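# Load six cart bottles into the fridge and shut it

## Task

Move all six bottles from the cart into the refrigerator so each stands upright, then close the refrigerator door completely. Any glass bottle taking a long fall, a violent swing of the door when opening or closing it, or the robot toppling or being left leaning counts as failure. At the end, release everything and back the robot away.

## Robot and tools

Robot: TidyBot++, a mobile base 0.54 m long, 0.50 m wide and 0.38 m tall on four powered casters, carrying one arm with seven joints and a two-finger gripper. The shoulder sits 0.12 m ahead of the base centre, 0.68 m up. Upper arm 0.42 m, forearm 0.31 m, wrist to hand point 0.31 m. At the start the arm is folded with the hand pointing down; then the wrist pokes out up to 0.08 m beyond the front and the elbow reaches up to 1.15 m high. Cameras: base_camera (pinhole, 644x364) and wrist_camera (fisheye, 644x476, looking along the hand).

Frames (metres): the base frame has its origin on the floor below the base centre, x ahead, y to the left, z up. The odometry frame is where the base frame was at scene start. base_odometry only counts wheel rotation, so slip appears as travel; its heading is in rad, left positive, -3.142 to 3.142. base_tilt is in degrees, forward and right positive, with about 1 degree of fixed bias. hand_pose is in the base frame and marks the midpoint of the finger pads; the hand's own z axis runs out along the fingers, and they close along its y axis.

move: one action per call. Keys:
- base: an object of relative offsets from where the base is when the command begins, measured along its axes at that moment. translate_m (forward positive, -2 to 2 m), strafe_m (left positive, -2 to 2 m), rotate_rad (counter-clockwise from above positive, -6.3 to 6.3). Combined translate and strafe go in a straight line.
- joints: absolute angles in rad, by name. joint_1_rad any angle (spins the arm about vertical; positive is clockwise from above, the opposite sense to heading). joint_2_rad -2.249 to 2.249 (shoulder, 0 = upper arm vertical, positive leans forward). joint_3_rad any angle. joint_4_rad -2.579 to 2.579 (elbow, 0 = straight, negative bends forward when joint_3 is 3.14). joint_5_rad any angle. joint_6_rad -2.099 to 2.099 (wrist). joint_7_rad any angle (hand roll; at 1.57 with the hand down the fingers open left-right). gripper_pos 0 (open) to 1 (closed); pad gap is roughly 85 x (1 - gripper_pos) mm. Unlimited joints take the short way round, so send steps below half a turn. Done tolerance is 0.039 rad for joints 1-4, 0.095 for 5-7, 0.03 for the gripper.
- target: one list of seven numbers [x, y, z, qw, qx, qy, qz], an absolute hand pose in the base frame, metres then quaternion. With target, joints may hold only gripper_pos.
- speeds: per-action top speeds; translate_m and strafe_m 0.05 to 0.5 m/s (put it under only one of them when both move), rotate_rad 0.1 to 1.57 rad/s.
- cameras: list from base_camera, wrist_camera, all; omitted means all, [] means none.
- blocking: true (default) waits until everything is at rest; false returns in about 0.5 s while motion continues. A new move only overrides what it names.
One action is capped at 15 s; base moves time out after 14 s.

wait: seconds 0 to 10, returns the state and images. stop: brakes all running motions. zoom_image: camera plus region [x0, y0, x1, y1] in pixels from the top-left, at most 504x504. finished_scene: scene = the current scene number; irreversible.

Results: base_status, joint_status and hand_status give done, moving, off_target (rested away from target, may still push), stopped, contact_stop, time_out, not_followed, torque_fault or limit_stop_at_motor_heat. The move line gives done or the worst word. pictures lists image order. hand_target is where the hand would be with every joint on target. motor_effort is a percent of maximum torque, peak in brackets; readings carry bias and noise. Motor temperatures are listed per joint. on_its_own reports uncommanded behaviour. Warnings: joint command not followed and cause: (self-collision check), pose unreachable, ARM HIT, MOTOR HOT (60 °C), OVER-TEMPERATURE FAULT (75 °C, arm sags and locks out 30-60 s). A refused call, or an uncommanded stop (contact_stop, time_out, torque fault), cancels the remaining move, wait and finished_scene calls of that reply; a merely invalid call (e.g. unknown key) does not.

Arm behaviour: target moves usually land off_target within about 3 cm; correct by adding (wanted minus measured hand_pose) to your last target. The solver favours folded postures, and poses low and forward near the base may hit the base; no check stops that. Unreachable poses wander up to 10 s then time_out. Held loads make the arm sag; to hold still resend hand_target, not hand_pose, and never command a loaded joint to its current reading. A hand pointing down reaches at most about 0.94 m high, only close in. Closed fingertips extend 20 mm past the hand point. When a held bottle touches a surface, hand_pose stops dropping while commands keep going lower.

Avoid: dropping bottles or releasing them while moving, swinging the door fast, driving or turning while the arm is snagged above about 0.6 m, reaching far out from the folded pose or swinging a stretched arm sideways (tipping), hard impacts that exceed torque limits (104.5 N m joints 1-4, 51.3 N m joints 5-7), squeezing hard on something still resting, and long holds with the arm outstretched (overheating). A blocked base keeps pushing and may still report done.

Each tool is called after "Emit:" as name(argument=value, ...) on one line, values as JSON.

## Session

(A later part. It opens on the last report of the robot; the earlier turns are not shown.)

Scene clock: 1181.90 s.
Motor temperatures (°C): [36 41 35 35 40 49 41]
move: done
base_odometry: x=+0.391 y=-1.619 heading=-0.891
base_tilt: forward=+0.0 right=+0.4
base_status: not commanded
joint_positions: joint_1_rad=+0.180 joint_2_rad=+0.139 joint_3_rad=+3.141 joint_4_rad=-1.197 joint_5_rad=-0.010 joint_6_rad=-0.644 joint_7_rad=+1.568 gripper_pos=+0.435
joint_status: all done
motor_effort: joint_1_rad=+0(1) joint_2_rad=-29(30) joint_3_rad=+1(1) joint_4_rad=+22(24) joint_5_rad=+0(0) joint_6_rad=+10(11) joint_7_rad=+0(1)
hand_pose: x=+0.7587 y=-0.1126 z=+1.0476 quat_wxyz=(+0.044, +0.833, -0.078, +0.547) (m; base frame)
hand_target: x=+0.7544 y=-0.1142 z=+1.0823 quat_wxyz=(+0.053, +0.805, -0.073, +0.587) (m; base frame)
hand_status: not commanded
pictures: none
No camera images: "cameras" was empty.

Emit:
move(joints={"gripper_pos":0.42}, cameras=[])

Emit:
move(joints={"gripper_pos":0.36}, cameras=[])

Emit:
move(joints={"gripper_pos":0.25}, cameras=["wrist_camera"])

Emit:
move(base={"translate_m":-0.079,"strafe_m":0.014}, speeds={"translate_m":0.08}, cameras=["wrist_camera"])

Emit:
move(base={"translate_m":-0.15}, speeds={"translate_m":0.15}, cameras=["wrist_camera"])

Scene clock: 1188.57 s.
Motor temperatures (°C): [36 41 35 35 40 49 41]
move: done
base_odometry: x=+0.391 y=-1.619 heading=-0.891
base_tilt: forward=+0.0 right=+0.3
base_status: not commanded
joint_positions: joint_1_rad=+0.180 joint_2_rad=+0.139 joint_3_rad=+3.141 joint_4_rad=-1.197 joint_5_rad=-0.010 joint_6_rad=-0.644 joint_7_rad=+1.568 gripper_pos=+0.418
joint_status: all done
motor_effort: joint_1_rad=+0(1) joint_2_rad=-30(30) joint_3_rad=+0(1) joint_4_rad=+22(23) joint_5_rad=+0(0) joint_6_rad=+10(11) joint_7_rad=+0(1)
hand_pose: x=+0.7587 y=-0.1126 z=+1.0476 quat_wxyz=(+0.044, +0.833, -0.078, +0.547) (m; base frame)
hand_target: x=+0.7544 y=-0.1142 z=+1.0823 quat_wxyz=(+0.053, +0.805, -0.073, +0.587) (m; base frame)
hand_status: not commanded
pictures: none
No camera images: "cameras" was empty.

Scene clock: 1189.20 s.
Motor temperatures (°C): [36 41 35 35 40 49 41]
move: done
base_odometry: x=+0.391 y=-1.619 heading=-0.891
base_tilt: forward=+0.0 right=+0.3
base_status: not commanded
joint_positions: joint_1_rad=+0.180 joint_2_rad=+0.132 joint_3_rad=+3.141 joint_4_rad=-1.198 joint_5_rad=-0.010 joint_6_rad=-0.634 joint_7_rad=+1.568 gripper_pos=+0.360
joint_status: all done
motor_effort: joint_1_rad=-1(1) joint_2_rad=-27(30) joint_3_rad=+0(1) joint_4_rad=+21(22) joint_5_rad=+0(1) joint_6_rad=+9(10) joint_7_rad=+0(1)
hand_pose: x=+0.7573 y=-0.1124 z=+1.0551 quat_wxyz=(+0.044, +0.828, -0.077, +0.554) (m; base frame)
hand_target: x=+0.7544 y=-0.1142 z=+1.0823 quat_wxyz=(+0.053, +0.805, -0.073, +0.587) (m; base frame)
hand_status: not commanded
pictures: none
No camera images: "cameras" was empty.

Scene clock: 1189.73 s.
Motor temperatures (°C): [36 41 35 35 40 49 41]
move: done
base_odometry: x=+0.391 y=-1.619 heading=-0.891
base_tilt: forward=-0.1 right=+0.3
base_status: not commanded
joint_positions: joint_1_rad=+0.180 joint_2_rad=+0.132 joint_3_rad=+3.141 joint_4_rad=-1.198 joint_5_rad=-0.010 joint_6_rad=-0.634 joint_7_rad=+1.568 gripper_pos=+0.250
joint_status: all done
motor_effort: joint_1_rad=-1(1) joint_2_rad=-27(27) joint_3_rad=+0(0) joint_4_rad=+21(21) joint_5_rad=+0(0) joint_6_rad=+9(10) joint_7_rad=+0(1)
hand_pose: x=+0.7573 y=-0.1124 z=+1.0551 quat_wxyz=(+0.044, +0.828, -0.077, +0.554) (m; base frame)
hand_target: x=+0.7544 y=-0.1142 z=+1.0823 quat_wxyz=(+0.053, +0.805, -0.073, +0.587) (m; base frame)
hand_status: not commanded
pictures: wrist_camera

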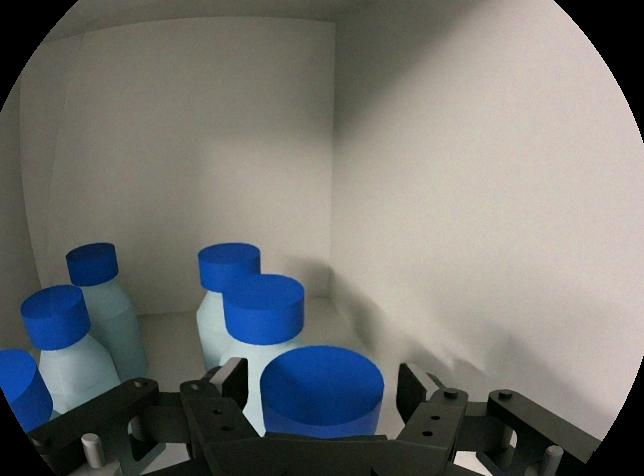

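Scene clock: 1191.23 s.
Motor temperatures (°C): [36 41 35 35 40 49 41]
move: done
base_odometry: x=+0.353 y=-1.549 heading=-0.891
base_tilt: forward=+0.0 right=+0.3
base_status: done
joint_positions: joint_1_rad=+0.180 joint_2_rad=+0.122 joint_3_rad=+3.141 joint_4_rad=-1.198 joint_5_rad=-0.010 joint_6_rad=-0.633 joint_7_rad=+1.568 gripper_pos=+0.250
joint_status: not commanded
motor_effort: joint_1_rad=-1(1) joint_2_rad=-26(32) joint_3_rad=+0(1) joint_4_rad=+20(21) joint_5_rad=+0(1) joint_6_rad=+9(9) joint_7_rad=-1(1)
hand_pose: x=+0.7538 y=-0.1117 z=+1.0614 quat_wxyz=(+0.045, +0.825, -0.077, +0.558) (m; base frame)
hand_target: x=+0.7544 y=-0.1142 z=+1.0823 quat_wxyz=(+0.053, +0.805, -0.073, +0.587) (m; base frame)
hand_status: not commanded
pictures: wrist_camera

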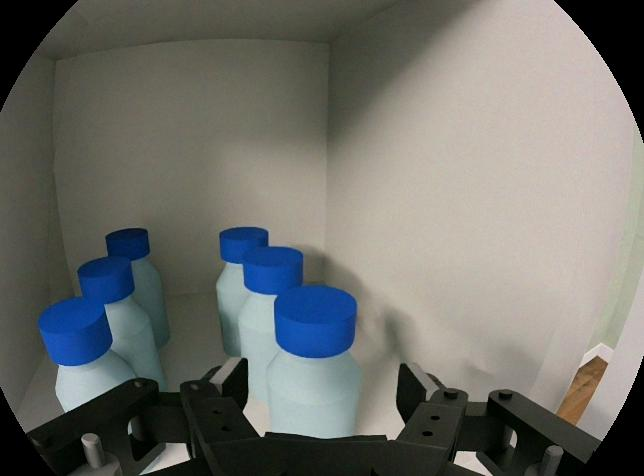

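Scene clock: 1192.87 s.
Motor temperatures (°C): [36 41 35 35 40 49 41]
move: done
base_odometry: x=+0.259 y=-1.432 heading=-0.891
base_tilt: forward=+0.0 right=+0.3
base_status: done
joint_positions: joint_1_rad=+0.180 joint_2_rad=+0.114 joint_3_rad=+3.141 joint_4_rad=-1.198 joint_5_rad=-0.010 joint_6_rad=-0.632 joint_7_rad=+1.568 gripper_pos=+0.250
joint_status: not commanded
motor_effort: joint_1_rad=-1(1) joint_2_rad=-26(31) joint_3_rad=+0(1) joint_4_rad=+20(21) joint_5_rad=+0(0) joint_6_rad=+9(10) joint_7_rad=+0(2)
hand_pose: x=+0.7510 y=-0.1112 z=+1.0669 quat_wxyz=(+0.045, +0.822, -0.077, +0.562) (m; base frame)
hand_target: x=+0.7544 y=-0.1142 z=+1.0823 quat_wxyz=(+0.053, +0.805, -0.073, +0.587) (m; base frame)
hand_status: not commanded
pictures: wrist_camera

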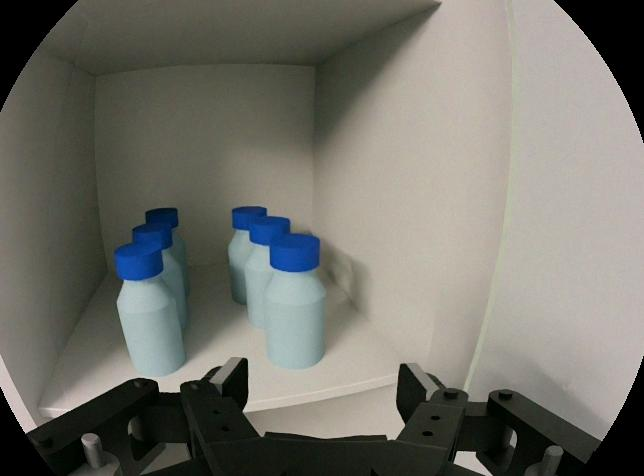

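Emit:
move(base={"translate_m":-0.65}, speeds={"translate_m":0.35}, joints={"joint_1_rad":0.45,"gripper_pos":0.98}, cameras=["base_camera","wrist_camera"])

Scene clock: 1234.70 s.
Motor temperatures (°C): [36 40 35 35 40 49 41]
move: done
base_odometry: x=-0.150 y=-0.926 heading=-0.892
base_tilt: forward=+0.0 right=+0.3
base_status: done
joint_positions: joint_1_rad=+0.445 joint_2_rad=+0.114 joint_3_rad=+3.141 joint_4_rad=-1.198 joint_5_rad=-0.010 joint_6_rad=-0.631 joint_7_rad=+1.568 gripper_pos=+0.980
joint_status: all done
motor_effort: joint_1_rad=+0(3) joint_2_rad=-26(30) joint_3_rad=+0(2) joint_4_rad=+20(22) joint_5_rad=+0(1) joint_6_rad=+9(10) joint_7_rad=+0(2)
hand_pose: x=+0.6998 y=-0.2730 z=+1.0671 quat_wxyz=(+0.119, +0.805, -0.185, +0.551) (m; base frame)
hand_target: x=+0.7009 y=-0.2796 z=+1.0823 quat_wxyz=(+0.131, +0.788, -0.181, +0.574) (m; base frame)
hand_status: not commanded
pictures: base_camera, wrist_camera

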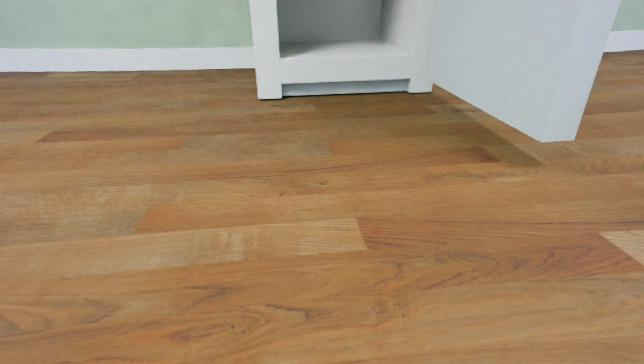

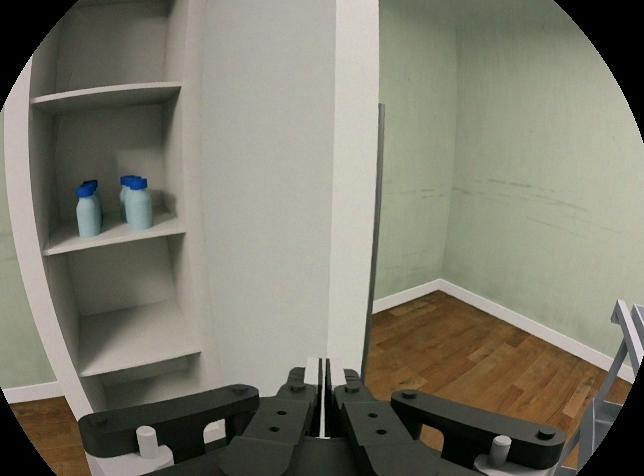

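Emit:
zoom_image(camera="wrist_camera", region=[290, 90, 430, 370])

Emit:
move(joints={"joint_1_rad":0.9})

Scaled by 1.800.

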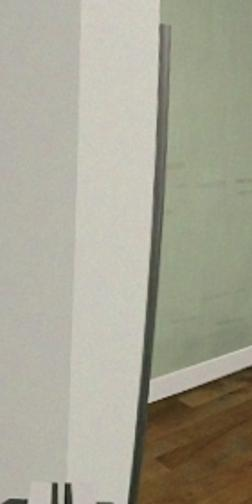

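Scene clock: 1256.30 s.
Motor temperatures (°C): [36 40 35 34 40 49 41]
move: done
base_odometry: x=-0.150 y=-0.926 heading=-0.892
base_tilt: forward=+0.0 right=+0.3
base_status: not commanded
joint_positions: joint_1_rad=+0.891 joint_2_rad=+0.114 joint_3_rad=+3.141 joint_4_rad=-1.198 joint_5_rad=-0.010 joint_6_rad=-0.631 joint_7_rad=+1.568 gripper_pos=+0.980
joint_status: all done
motor_effort: joint_1_rad=+0(3) joint_2_rad=-27(27) joint_3_rad=+0(2) joint_4_rad=+20(21) joint_5_rad=+0(1) joint_6_rad=+9(10) joint_7_rad=+1(1)
hand_pose: x=+0.5254 y=-0.4967 z=+1.0671 quat_wxyz=(+0.238, +0.744, -0.358, +0.511) (m; base frame)
hand_target: x=+0.5213 y=-0.5048 z=+1.0823 quat_wxyz=(+0.256, +0.728, -0.352, +0.530) (m; base frame)
hand_status: not commanded
pictures: base_camera, wrist_camera

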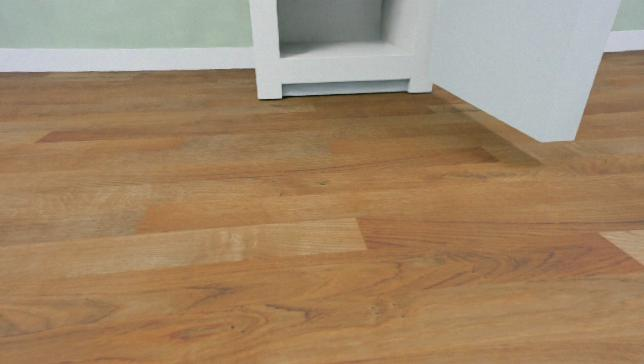

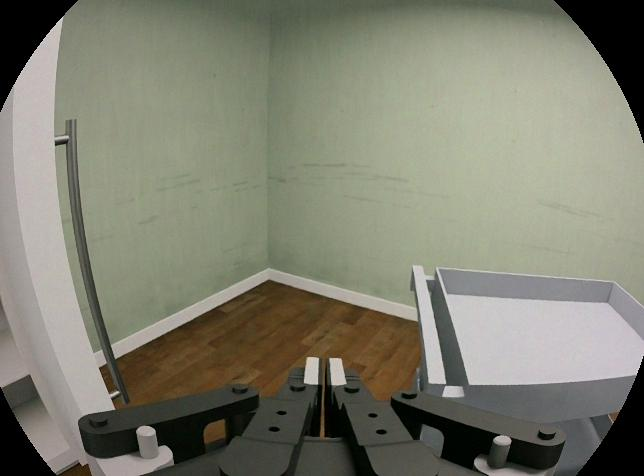

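Emit:
move(joints={"joint_1_rad":1.0,"joint_2_rad":0.8,"joint_4_rad":-0.77,"joint_6_rad":-1.0}, cameras=[])

Emit:
move(joints={"joint_5_rad":-1.57,"joint_6_rad":-2.03})

Scene clock: 1311.00 s.
Motor temperatures (°C): [36 40 35 34 40 49 41]
move: done
base_odometry: x=-0.150 y=-0.926 heading=-0.892
base_tilt: forward=+0.0 right=+0.3
base_status: not commanded
joint_positions: joint_1_rad=+0.988 joint_2_rad=+0.817 joint_3_rad=+3.141 joint_4_rad=-0.783 joint_5_rad=-0.010 joint_6_rad=-0.937 joint_7_rad=+1.568 gripper_pos=+0.980
joint_status: all done
motor_effort: joint_1_rad=-1(2) joint_2_rad=-49(54) joint_3_rad=-1(2) joint_4_rad=+19(22) joint_5_rad=+0(1) joint_6_rad=+6(10) joint_7_rad=+0(2)
hand_pose: x=+0.5615 y=-0.6640 z=+0.7040 quat_wxyz=(+0.136, +0.839, -0.455, +0.264) (m; base frame)
hand_target: x=+0.5440 y=-0.6595 z=+0.7134 quat_wxyz=(+0.135, +0.842, -0.460, +0.247) (m; base frame)
hand_status: not commanded
pictures: none
No camera images: "cameras" was empty.

Scene clock: 1313.13 s.
Motor temperatures (°C): [36 40 35 34 40 49 41]
move: done
base_odometry: x=-0.150 y=-0.926 heading=-0.892
base_tilt: forward=+0.0 right=+0.3
base_status: not commanded
joint_positions: joint_1_rad=+0.998 joint_2_rad=+0.814 joint_3_rad=+3.141 joint_4_rad=-0.779 joint_5_rad=-1.508 joint_6_rad=-1.961 joint_7_rad=+1.568 gripper_pos=+0.980
joint_status: all done
motor_effort: joint_1_rad=+0(3) joint_2_rad=-43(50) joint_3_rad=-4(5) joint_4_rad=+14(19) joint_5_rad=-8(9) joint_6_rad=+0(6) joint_7_rad=+0(1)
hand_pose: x=+0.6330 y=-0.2651 z=+0.9489 quat_wxyz=(-0.663, +0.686, -0.232, +0.190) (m; base frame)
hand_target: x=+0.6130 y=-0.2511 z=+0.9752 quat_wxyz=(-0.681, +0.682, -0.189, +0.189) (m; base frame)
hand_status: not commanded
pictures: base_camera, wrist_camera

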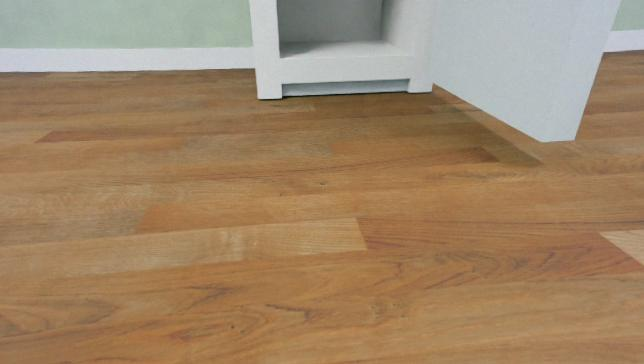

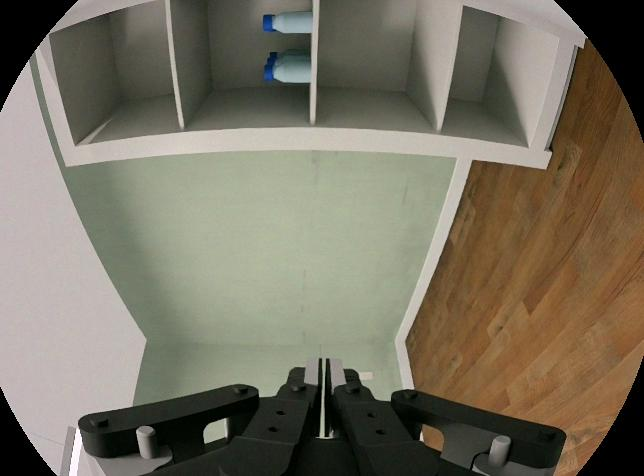

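Emit:
move()

Scene clock: 1332.13 s.
Motor temperatures (°C): [36 41 35 34 40 49 41]
base_odometry: x=-0.150 y=-0.926 heading=-0.892
base_tilt: forward=+0.0 right=+0.3
base_status: not commanded
joint_positions: joint_1_rad=+0.998 joint_2_rad=+0.814 joint_3_rad=+3.141 joint_4_rad=-0.779 joint_5_rad=-1.509 joint_6_rad=-1.962 joint_7_rad=+1.568 gripper_pos=+0.980
joint_status: all done
motor_effort: joint_1_rad=+0(3) joint_2_rad=-44(50) joint_3_rad=-4(5) joint_4_rad=+14(19) joint_5_rad=-8(9) joint_6_rad=+0(6) joint_7_rad=+0(1)
hand_pose: x=+0.6327 y=-0.2648 z=+0.9491 quat_wxyz=(-0.663, +0.686, -0.232, +0.190) (m; base frame)
hand_target: x=+0.6130 y=-0.2511 z=+0.9752 quat_wxyz=(-0.681, +0.682, -0.189, +0.189) (m; base frame)
hand_status: not commanded
pictures: base_camera, wrist_camera

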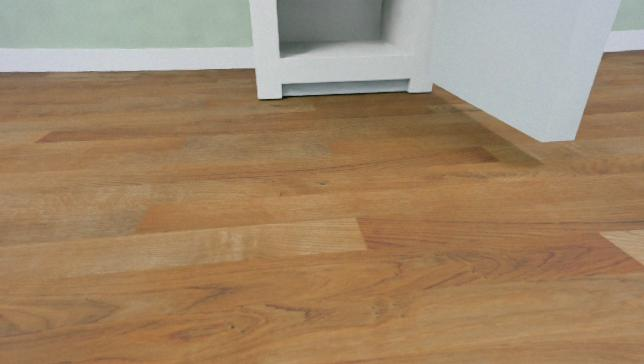

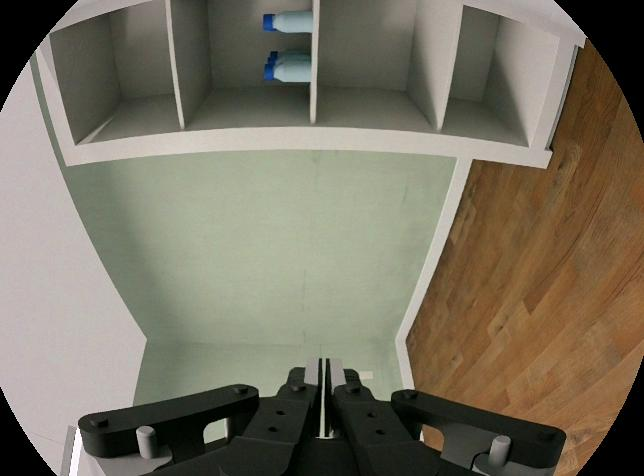

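Emit:
move(base={"strafe_m":-0.35}, speeds={"strafe_m":0.25})

Emit:
move(base={"translate_m":0.225}, speeds={"translate_m":0.15})

Scene clock: 1357.50 s.
Motor temperatures (°C): [36 41 35 34 40 49 41]
move: done
base_odometry: x=-0.422 y=-1.146 heading=-0.892
base_tilt: forward=+0.0 right=+0.3
base_status: done
joint_positions: joint_1_rad=+1.002 joint_2_rad=+0.815 joint_3_rad=+3.141 joint_4_rad=-0.779 joint_5_rad=-1.511 joint_6_rad=-1.966 joint_7_rad=+1.568 gripper_pos=+0.980
joint_status: not commanded
motor_effort: joint_1_rad=-1(3) joint_2_rad=-44(46) joint_3_rad=-4(5) joint_4_rad=+14(15) joint_5_rad=-8(9) joint_6_rad=+0(1) joint_7_rad=+1(2)
hand_pose: x=+0.6312 y=-0.2661 z=+0.9494 quat_wxyz=(-0.664, +0.685, -0.231, +0.190) (m; base frame)
hand_target: x=+0.6130 y=-0.2511 z=+0.9752 quat_wxyz=(-0.681, +0.682, -0.189, +0.189) (m; base frame)
hand_status: not commanded
pictures: base_camera, wrist_camera

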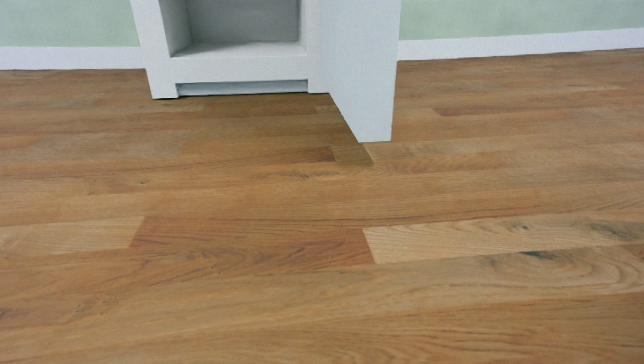

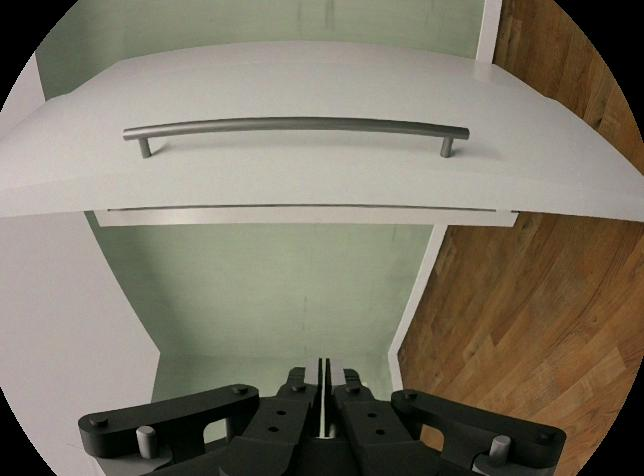

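Scene clock: 1359.63 s.
Motor temperatures (°C): [36 41 35 34 40 49 41]
move: done
base_odometry: x=-0.281 y=-1.321 heading=-0.892
base_tilt: forward=+0.0 right=+0.3
base_status: done
joint_positions: joint_1_rad=+0.998 joint_2_rad=+0.815 joint_3_rad=+3.141 joint_4_rad=-0.779 joint_5_rad=-1.512 joint_6_rad=-1.968 joint_7_rad=+1.568 gripper_pos=+0.980
joint_status: not commanded
motor_effort: joint_1_rad=+0(4) joint_2_rad=-44(46) joint_3_rad=-4(5) joint_4_rad=+14(15) joint_5_rad=-8(8) joint_6_rad=+0(1) joint_7_rad=+0(1)
hand_pose: x=+0.6316 y=-0.2637 z=+0.9496 quat_wxyz=(-0.665, +0.686, -0.229, +0.188) (m; base frame)
hand_target: x=+0.6130 y=-0.2511 z=+0.9752 quat_wxyz=(-0.681, +0.682, -0.189, +0.189) (m; base frame)
hand_status: not commanded
pictures: base_camera, wrist_camera

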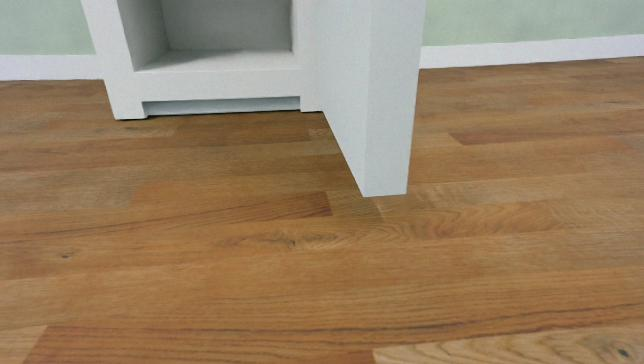

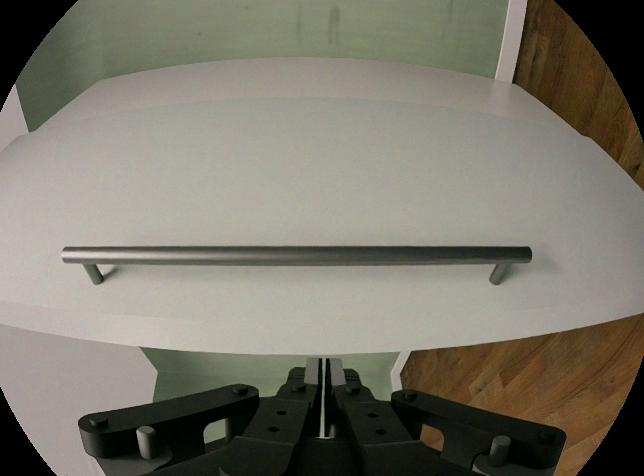

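Emit:
move(base={"translate_m":0.14}, speeds={"translate_m":0.1})

Scene clock: 1364.17 s.
Motor temperatures (°C): [36 41 35 34 40 49 41]
move: done
base_odometry: x=-0.193 y=-1.430 heading=-0.892
base_tilt: forward=+0.0 right=+0.3
base_status: done
joint_positions: joint_1_rad=+0.998 joint_2_rad=+0.815 joint_3_rad=+3.141 joint_4_rad=-0.779 joint_5_rad=-1.512 joint_6_rad=-1.969 joint_7_rad=+1.568 gripper_pos=+0.980
joint_status: not commanded
motor_effort: joint_1_rad=-1(4) joint_2_rad=-43(46) joint_3_rad=-4(5) joint_4_rad=+14(15) joint_5_rad=-8(8) joint_6_rad=+0(1) joint_7_rad=+0(1)
hand_pose: x=+0.6311 y=-0.2638 z=+0.9497 quat_wxyz=(-0.665, +0.686, -0.229, +0.188) (m; base frame)
hand_target: x=+0.6130 y=-0.2511 z=+0.9752 quat_wxyz=(-0.681, +0.682, -0.189, +0.189) (m; base frame)
hand_status: not commanded
pictures: base_camera, wrist_camera

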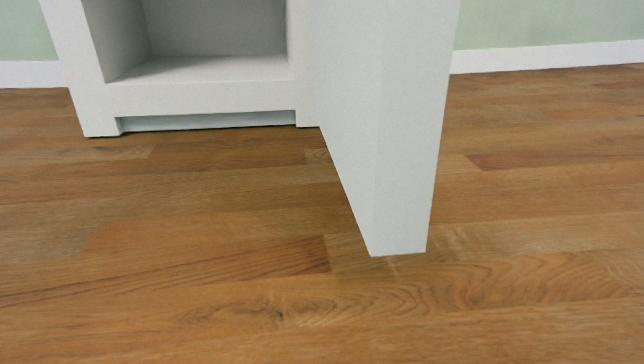

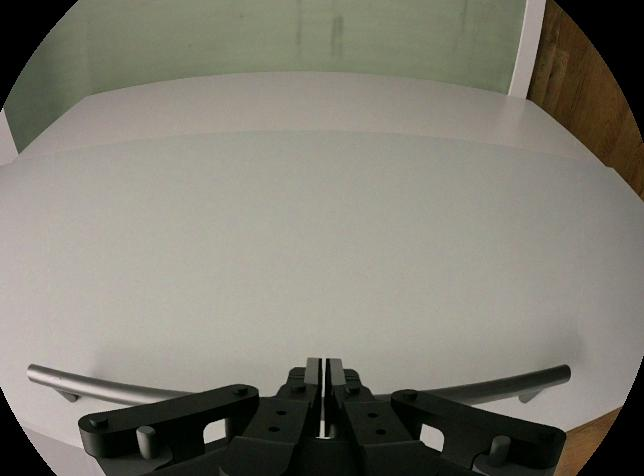

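Emit:
move(base={"translate_m":0.14}, speeds={"translate_m":0.1})

Emit:
move(base={"strafe_m":0.06}, speeds={"strafe_m":0.06})

Scene clock: 1369.40 s.
Motor temperatures (°C): [36 41 35 34 40 49 41]
move: done
base_odometry: x=-0.105 y=-1.540 heading=-0.893
base_tilt: forward=+0.0 right=+0.3
base_status: done
joint_positions: joint_1_rad=+0.998 joint_2_rad=+0.815 joint_3_rad=+3.141 joint_4_rad=-0.779 joint_5_rad=-1.512 joint_6_rad=-1.970 joint_7_rad=+1.568 gripper_pos=+0.980
joint_status: not commanded
motor_effort: joint_1_rad=+0(4) joint_2_rad=-43(45) joint_3_rad=-4(5) joint_4_rad=+14(14) joint_5_rad=-8(8) joint_6_rad=+0(1) joint_7_rad=+1(1)
hand_pose: x=+0.6309 y=-0.2637 z=+0.9497 quat_wxyz=(-0.665, +0.686, -0.228, +0.188) (m; base frame)
hand_target: x=+0.6130 y=-0.2511 z=+0.9752 quat_wxyz=(-0.681, +0.682, -0.189, +0.189) (m; base frame)
hand_status: not commanded
pictures: base_camera, wrist_camera

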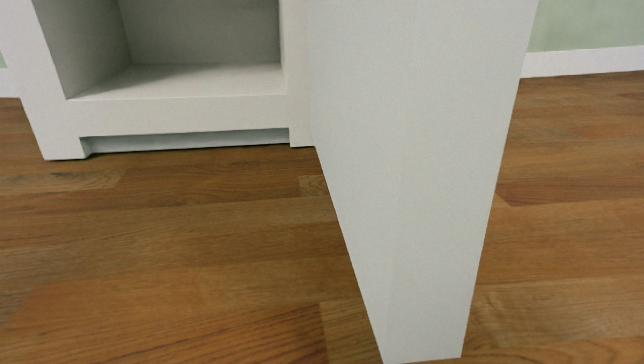

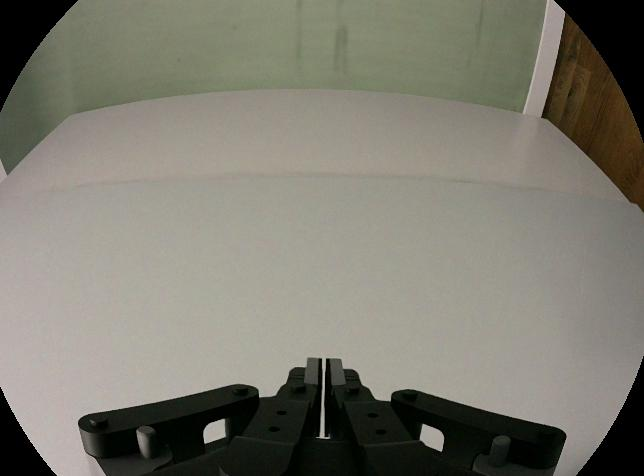

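Scene clock: 1370.87 s.
Motor temperatures (°C): [36 41 35 34 40 49 41]
move: done
base_odometry: x=-0.058 y=-1.502 heading=-0.893
base_tilt: forward=+0.0 right=+0.3
base_status: done
joint_positions: joint_1_rad=+0.998 joint_2_rad=+0.815 joint_3_rad=+3.141 joint_4_rad=-0.779 joint_5_rad=-1.513 joint_6_rad=-1.970 joint_7_rad=+1.568 gripper_pos=+0.980
joint_status: not commanded
motor_effort: joint_1_rad=+0(3) joint_2_rad=-43(48) joint_3_rad=-5(5) joint_4_rad=+14(15) joint_5_rad=-8(8) joint_6_rad=+0(1) joint_7_rad=+0(1)
hand_pose: x=+0.6308 y=-0.2637 z=+0.9498 quat_wxyz=(-0.665, +0.685, -0.228, +0.188) (m; base frame)
hand_target: x=+0.6130 y=-0.2511 z=+0.9752 quat_wxyz=(-0.681, +0.682, -0.189, +0.189) (m; base frame)
hand_status: not commanded
pictures: base_camera, wrist_camera

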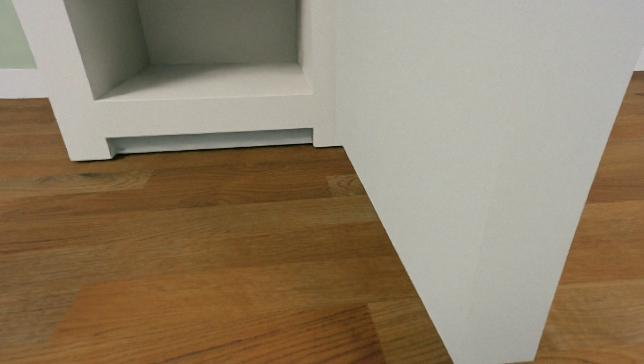

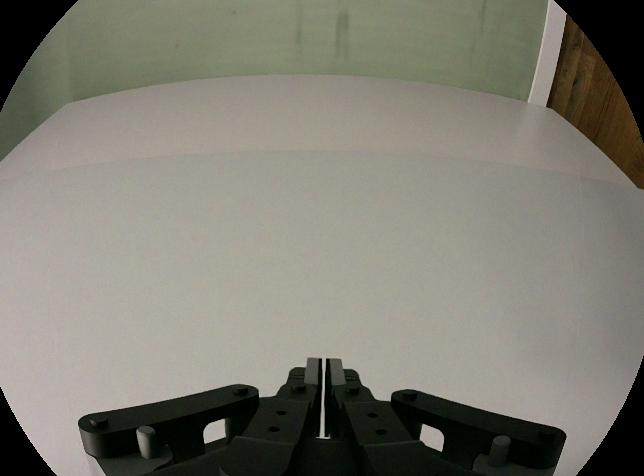

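Emit:
move(base={"strafe_m":0.05}, speeds={"strafe_m":0.06})

Emit:
move(base={"strafe_m":0.04}, speeds={"strafe_m":0.06})

Scene clock: 1379.17 s.
Motor temperatures (°C): [36 41 35 34 40 49 41]
move: done
base_odometry: x=-0.019 y=-1.471 heading=-0.893
base_tilt: forward=+0.0 right=+0.3
base_status: done
joint_positions: joint_1_rad=+0.999 joint_2_rad=+0.815 joint_3_rad=+3.141 joint_4_rad=-0.779 joint_5_rad=-1.513 joint_6_rad=-1.970 joint_7_rad=+1.568 gripper_pos=+0.980
joint_status: not commanded
motor_effort: joint_1_rad=+0(3) joint_2_rad=-43(48) joint_3_rad=-4(5) joint_4_rad=+14(15) joint_5_rad=-8(8) joint_6_rad=+0(1) joint_7_rad=+0(1)
hand_pose: x=+0.6307 y=-0.2640 z=+0.9498 quat_wxyz=(-0.665, +0.685, -0.229, +0.188) (m; base frame)
hand_target: x=+0.6130 y=-0.2511 z=+0.9752 quat_wxyz=(-0.681, +0.682, -0.189, +0.189) (m; base frame)
hand_status: not commanded
pictures: base_camera, wrist_camera

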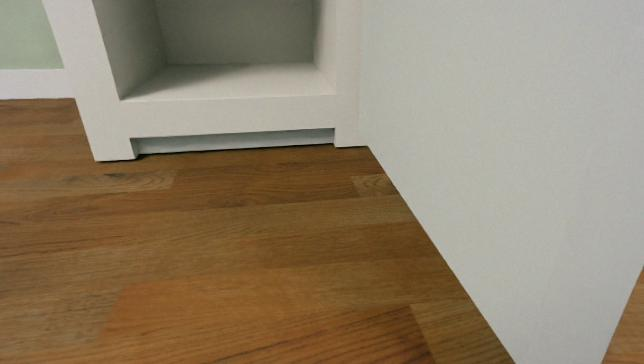

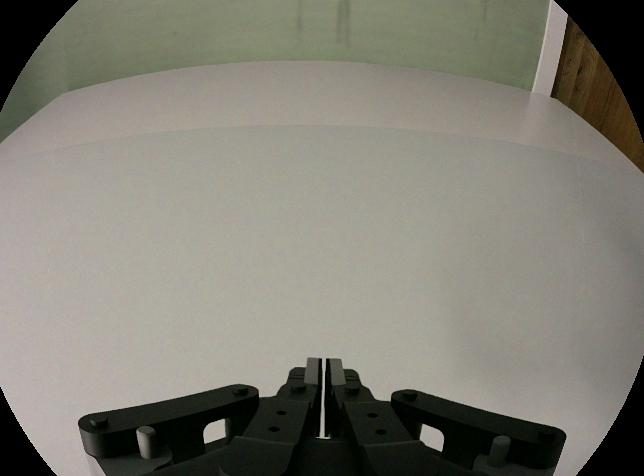

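Scene clock: 1380.30 s.
Motor temperatures (°C): [36 41 35 34 40 49 41]
move: done
base_odometry: x=+0.012 y=-1.446 heading=-0.892
base_tilt: forward=+0.0 right=+0.3
base_status: done
joint_positions: joint_1_rad=+0.999 joint_2_rad=+0.815 joint_3_rad=+3.141 joint_4_rad=-0.779 joint_5_rad=-1.513 joint_6_rad=-1.970 joint_7_rad=+1.568 gripper_pos=+0.980
joint_status: not commanded
motor_effort: joint_1_rad=+0(3) joint_2_rad=-43(48) joint_3_rad=-4(5) joint_4_rad=+14(15) joint_5_rad=-8(8) joint_6_rad=+0(1) joint_7_rad=+1(1)
hand_pose: x=+0.6306 y=-0.2641 z=+0.9498 quat_wxyz=(-0.665, +0.685, -0.229, +0.188) (m; base frame)
hand_target: x=+0.6130 y=-0.2511 z=+0.9752 quat_wxyz=(-0.681, +0.682, -0.189, +0.189) (m; base frame)
hand_status: not commanded
pictures: base_camera, wrist_camera

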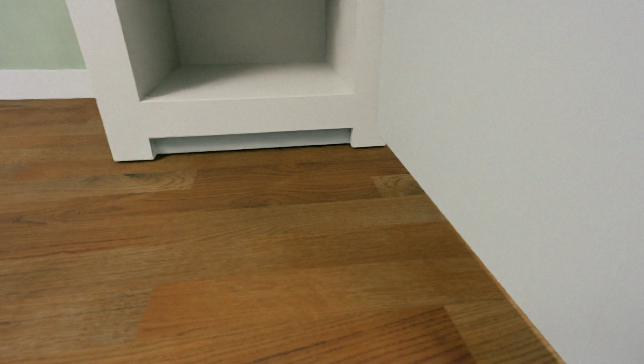

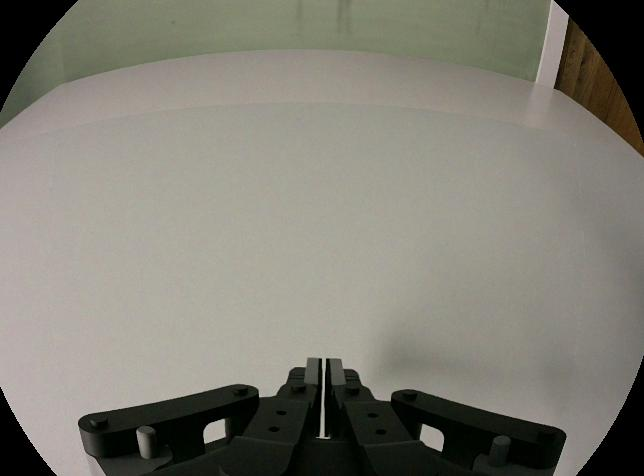

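Emit:
move(base={"strafe_m":0.04}, speeds={"strafe_m":0.06})

Emit:
move(base={"strafe_m":0.03}, speeds={"strafe_m":0.05})

Scene clock: 1385.20 s.
Motor temperatures (°C): [36 41 35 34 40 49 41]
move: done
base_odometry: x=+0.043 y=-1.421 heading=-0.892
base_tilt: forward=+0.0 right=+0.3
base_status: done
joint_positions: joint_1_rad=+1.018 joint_2_rad=+0.820 joint_3_rad=+3.141 joint_4_rad=-0.779 joint_5_rad=-1.515 joint_6_rad=-1.977 joint_7_rad=+1.568 gripper_pos=+0.980
joint_status: not commanded
motor_effort: joint_1_rad=-4(7) joint_2_rad=-45(48) joint_3_rad=-6(8) joint_4_rad=+14(14) joint_5_rad=-8(9) joint_6_rad=-1(7) joint_7_rad=+0(2)
hand_pose: x=+0.6245 y=-0.2736 z=+0.9482 quat_wxyz=(-0.666, +0.682, -0.233, +0.191) (m; base frame)
hand_target: x=+0.6130 y=-0.2511 z=+0.9752 quat_wxyz=(-0.681, +0.682, -0.189, +0.189) (m; base frame)
hand_status: not commanded
pictures: base_camera, wrist_camera

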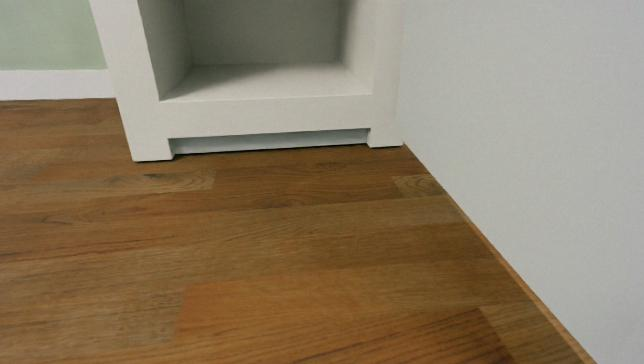

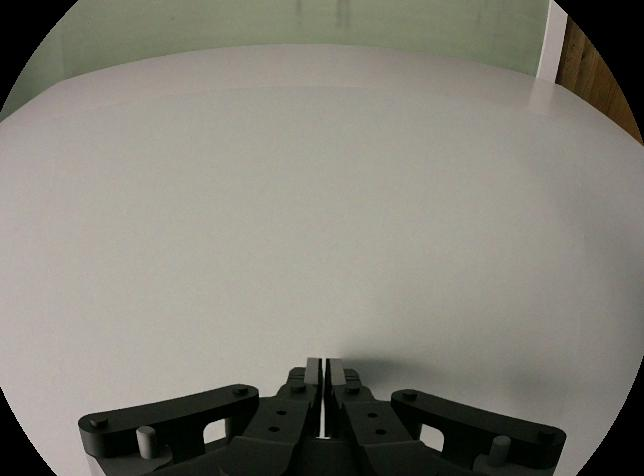

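Scene clock: 1386.27 s.
Motor temperatures (°C): [36 41 35 34 40 49 41]
move: done
base_odometry: x=+0.067 y=-1.402 heading=-0.892
base_tilt: forward=+0.0 right=+0.3
base_status: done
joint_positions: joint_1_rad=+1.002 joint_2_rad=+0.822 joint_3_rad=+3.141 joint_4_rad=-0.779 joint_5_rad=-1.518 joint_6_rad=-1.982 joint_7_rad=+1.568 gripper_pos=+0.980
joint_status: not commanded
motor_effort: joint_1_rad=-1(8) joint_2_rad=-44(49) joint_3_rad=-4(9) joint_4_rad=+14(15) joint_5_rad=-8(8) joint_6_rad=+0(8) joint_7_rad=+1(1)
hand_pose: x=+0.6280 y=-0.2650 z=+0.9480 quat_wxyz=(-0.669, +0.683, -0.226, +0.184) (m; base frame)
hand_target: x=+0.6130 y=-0.2511 z=+0.9752 quat_wxyz=(-0.681, +0.682, -0.189, +0.189) (m; base frame)
hand_status: not commanded
pictures: base_camera, wrist_camera

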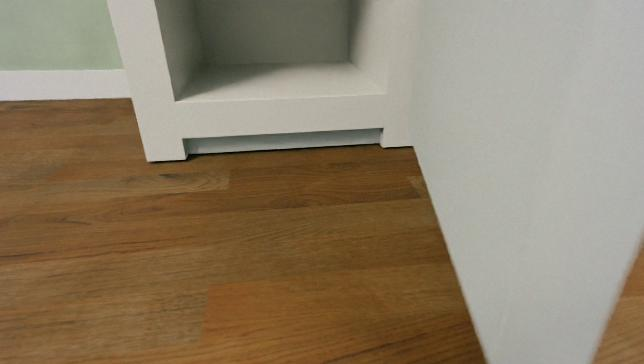

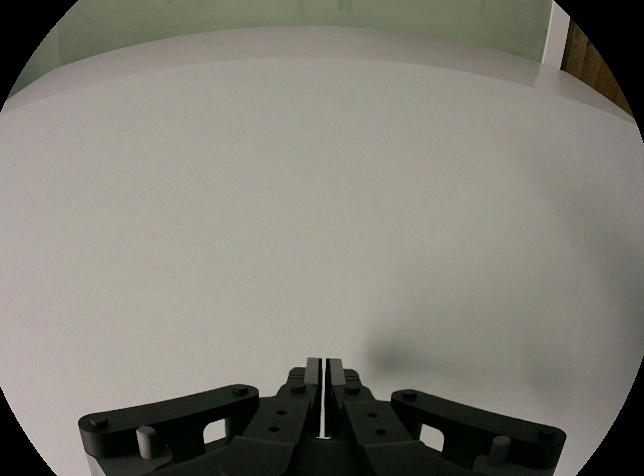

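Emit:
move(base={"strafe_m":0.05}, speeds={"strafe_m":0.05})

Emit:
move(base={"strafe_m":0.05}, speeds={"strafe_m":0.05})

Scene clock: 1390.73 s.
Motor temperatures (°C): [36 41 35 34 40 49 41]
move: done
base_odometry: x=+0.106 y=-1.371 heading=-0.892
base_tilt: forward=+0.0 right=+0.3
base_status: done
joint_positions: joint_1_rad=+1.001 joint_2_rad=+0.821 joint_3_rad=+3.141 joint_4_rad=-0.779 joint_5_rad=-1.518 joint_6_rad=-1.982 joint_7_rad=+1.568 gripper_pos=+0.980
joint_status: not commanded
motor_effort: joint_1_rad=-1(3) joint_2_rad=-44(48) joint_3_rad=-4(5) joint_4_rad=+14(15) joint_5_rad=-8(8) joint_6_rad=+0(1) joint_7_rad=+0(1)
hand_pose: x=+0.6281 y=-0.2645 z=+0.9483 quat_wxyz=(-0.669, +0.684, -0.226, +0.184) (m; base frame)
hand_target: x=+0.6130 y=-0.2511 z=+0.9752 quat_wxyz=(-0.681, +0.682, -0.189, +0.189) (m; base frame)
hand_status: not commanded
pictures: base_camera, wrist_camera

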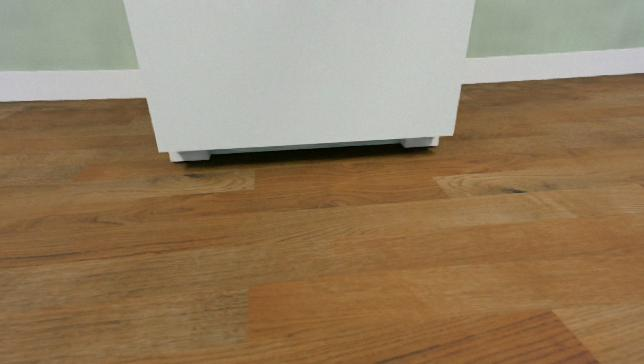

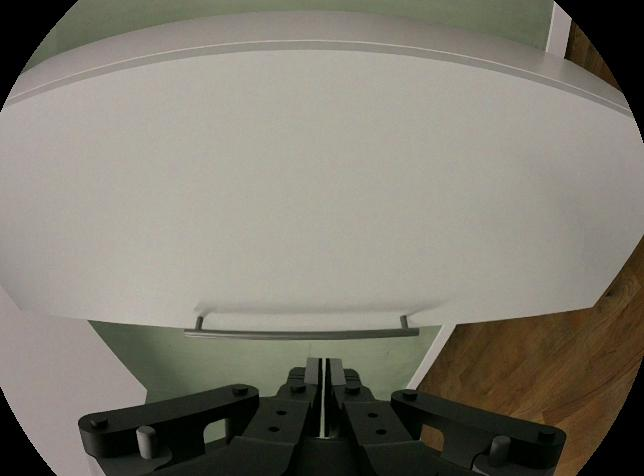

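Scene clock: 1392.20 s.
Motor temperatures (°C): [36 41 35 34 40 49 41]
move: done
base_odometry: x=+0.145 y=-1.339 heading=-0.892
base_tilt: forward=+0.0 right=+0.3
base_status: done
joint_positions: joint_1_rad=+1.000 joint_2_rad=+0.821 joint_3_rad=+3.141 joint_4_rad=-0.779 joint_5_rad=-1.518 joint_6_rad=-1.982 joint_7_rad=+1.568 gripper_pos=+0.980
joint_status: not commanded
motor_effort: joint_1_rad=+0(4) joint_2_rad=-44(48) joint_3_rad=-5(6) joint_4_rad=+13(14) joint_5_rad=-8(9) joint_6_rad=+0(1) joint_7_rad=+0(1)
hand_pose: x=+0.6282 y=-0.2641 z=+0.9485 quat_wxyz=(-0.669, +0.684, -0.226, +0.184) (m; base frame)
hand_target: x=+0.6130 y=-0.2511 z=+0.9752 quat_wxyz=(-0.681, +0.682, -0.189, +0.189) (m; base frame)
hand_status: not commanded
pictures: base_camera, wrist_camera

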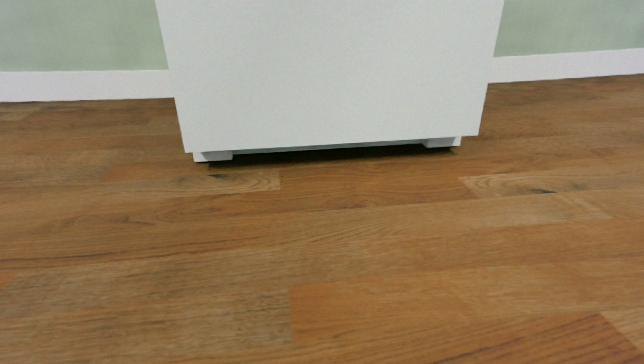

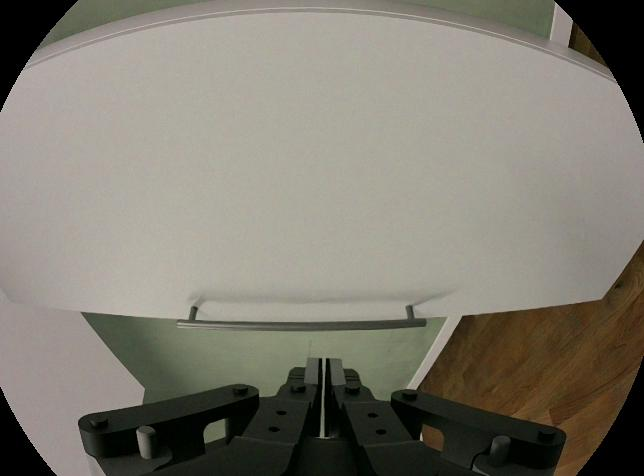

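Emit:
move(base={"translate_m":-0.35}, speeds={"translate_m":0.2})

Scene clock: 1397.60 s.
Motor temperatures (°C): [36 42 35 34 40 49 41]
move: done
base_odometry: x=-0.074 y=-1.067 heading=-0.892
base_tilt: forward=+0.0 right=+0.3
base_status: done
joint_positions: joint_1_rad=+1.002 joint_2_rad=+0.820 joint_3_rad=+3.141 joint_4_rad=-0.779 joint_5_rad=-1.518 joint_6_rad=-1.982 joint_7_rad=+1.568 gripper_pos=+0.980
joint_status: not commanded
motor_effort: joint_1_rad=-1(3) joint_2_rad=-44(46) joint_3_rad=-4(5) joint_4_rad=+14(14) joint_5_rad=-8(8) joint_6_rad=+0(1) joint_7_rad=+0(1)
hand_pose: x=+0.6276 y=-0.2649 z=+0.9487 quat_wxyz=(-0.669, +0.684, -0.226, +0.185) (m; base frame)
hand_target: x=+0.6130 y=-0.2511 z=+0.9752 quat_wxyz=(-0.681, +0.682, -0.189, +0.189) (m; base frame)
hand_status: not commanded
pictures: base_camera, wrist_camera

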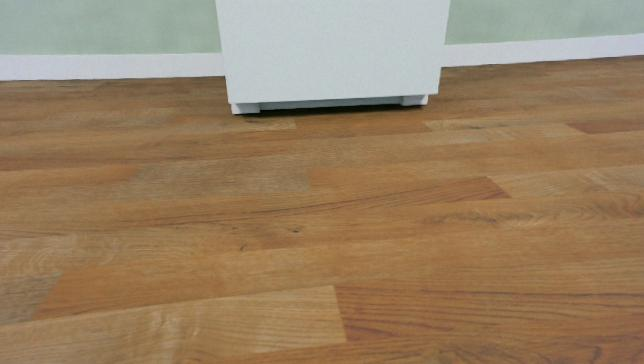

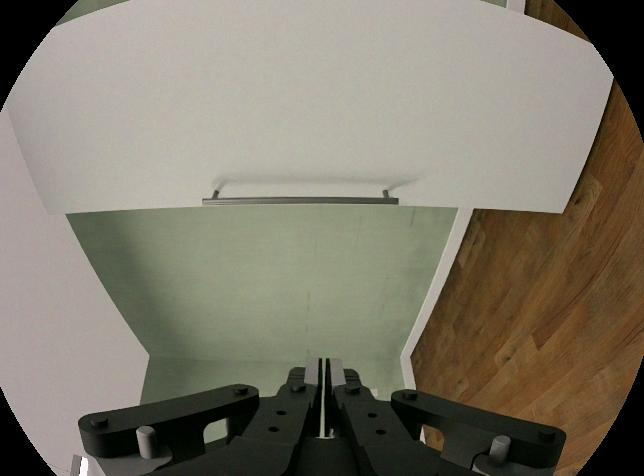

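Emit:
zoom_image(camera="base_camera", region=[200, 0, 470, 130])

Scaled by 1.867.

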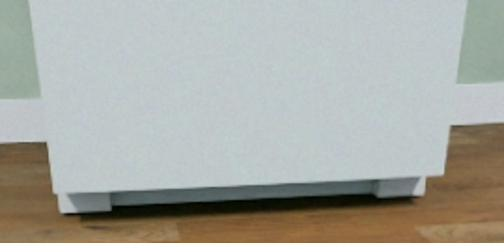

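Emit:
move(joints={"joint_1_rad":0.0,"joint_2_rad":0.19,"joint_4_rad":-1.2,"joint_5_rad":0.0,"joint_6_rad":-0.2,"gripper_pos":0.98})

Scene clock: 1414.00 s.
Motor temperatures (°C): [36 42 35 34 40 49 41]
move: done
base_odometry: x=-0.074 y=-1.067 heading=-0.892
base_tilt: forward=-0.1 right=+0.3
base_status: not commanded
joint_positions: joint_1_rad=+0.008 joint_2_rad=+0.206 joint_3_rad=+3.141 joint_4_rad=-1.173 joint_5_rad=-0.053 joint_6_rad=-0.280 joint_7_rad=+1.568 gripper_pos=+0.980
joint_status: all done
motor_effort: joint_1_rad=-1(4) joint_2_rad=-30(46) joint_3_rad=+0(6) joint_4_rad=+21(22) joint_5_rad=+0(9) joint_6_rad=+9(10) joint_7_rad=+0(1)
hand_pose: x=+0.8236 y=+0.0004 z=+1.1266 quat_wxyz=(-0.021, +0.737, -0.018, +0.675) (m; base frame)
hand_target: x=+0.8189 y=+0.0013 z=+1.1456 quat_wxyz=(+0.000, +0.714, +0.000, +0.700) (m; base frame)
hand_status: not commanded
pictures: base_camera, wrist_camera

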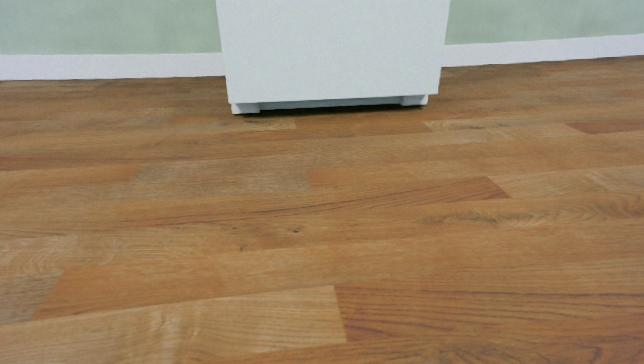

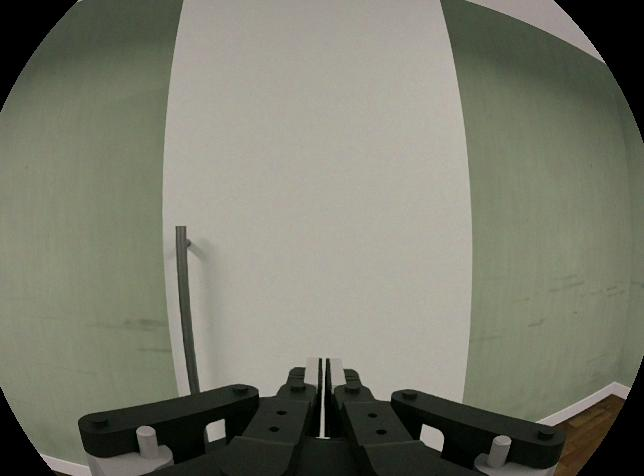

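Emit:
move(base={"translate_m":0.33, "strafe_m":0.05}, speeds={"translate_m":0.15}, cameras=["wrist_camera"])

Emit:
move(base={"translate_m":0.05}, speeds={"translate_m":0.05}, cameras=["wrist_camera"])

Scene clock: 1423.23 s.
Motor temperatures (°C): [36 42 35 34 40 49 41]
move: done
base_odometry: x=+0.172 y=-1.292 heading=-0.892
base_tilt: forward=+0.0 right=+0.3
base_status: done
joint_positions: joint_1_rad=+0.007 joint_2_rad=+0.205 joint_3_rad=+3.141 joint_4_rad=-1.175 joint_5_rad=-0.051 joint_6_rad=-0.275 joint_7_rad=+1.568 gripper_pos=+0.980
joint_status: not commanded
motor_effort: joint_1_rad=+0(2) joint_2_rad=-31(35) joint_3_rad=+1(1) joint_4_rad=+21(22) joint_5_rad=+0(0) joint_6_rad=+10(10) joint_7_rad=+0(1)
hand_pose: x=+0.8234 y=+0.0008 z=+1.1273 quat_wxyz=(-0.020, +0.736, -0.017, +0.677) (m; base frame)
hand_target: x=+0.8189 y=+0.0013 z=+1.1456 quat_wxyz=(+0.000, +0.714, +0.000, +0.700) (m; base frame)
hand_status: not commanded
pictures: wrist_camera

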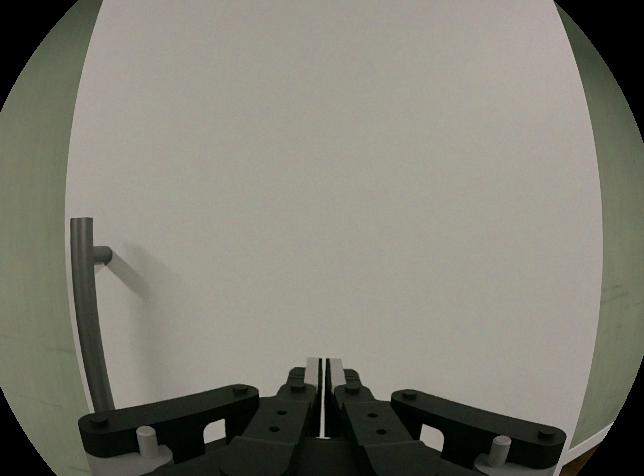

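Scene clock: 1424.70 s.
Motor temperatures (°C): [36 42 35 34 40 49 41]
move: done
base_odometry: x=+0.204 y=-1.331 heading=-0.891
base_tilt: forward=+0.0 right=+0.3
base_status: done
joint_positions: joint_1_rad=+0.007 joint_2_rad=+0.204 joint_3_rad=+3.141 joint_4_rad=-1.175 joint_5_rad=-0.050 joint_6_rad=-0.275 joint_7_rad=+1.568 gripper_pos=+0.980
joint_status: not commanded
motor_effort: joint_1_rad=+0(2) joint_2_rad=-30(35) joint_3_rad=+0(1) joint_4_rad=+21(22) joint_5_rad=+0(0) joint_6_rad=+9(11) joint_7_rad=+0(1)
hand_pose: x=+0.8232 y=+0.0008 z=+1.1277 quat_wxyz=(-0.020, +0.736, -0.017, +0.677) (m; base frame)
hand_target: x=+0.8189 y=+0.0013 z=+1.1456 quat_wxyz=(+0.000, +0.714, +0.000, +0.700) (m; base frame)
hand_status: not commanded
pictures: wrist_camera

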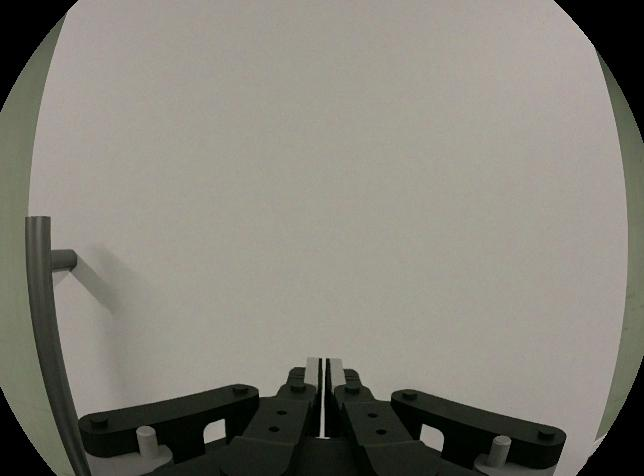

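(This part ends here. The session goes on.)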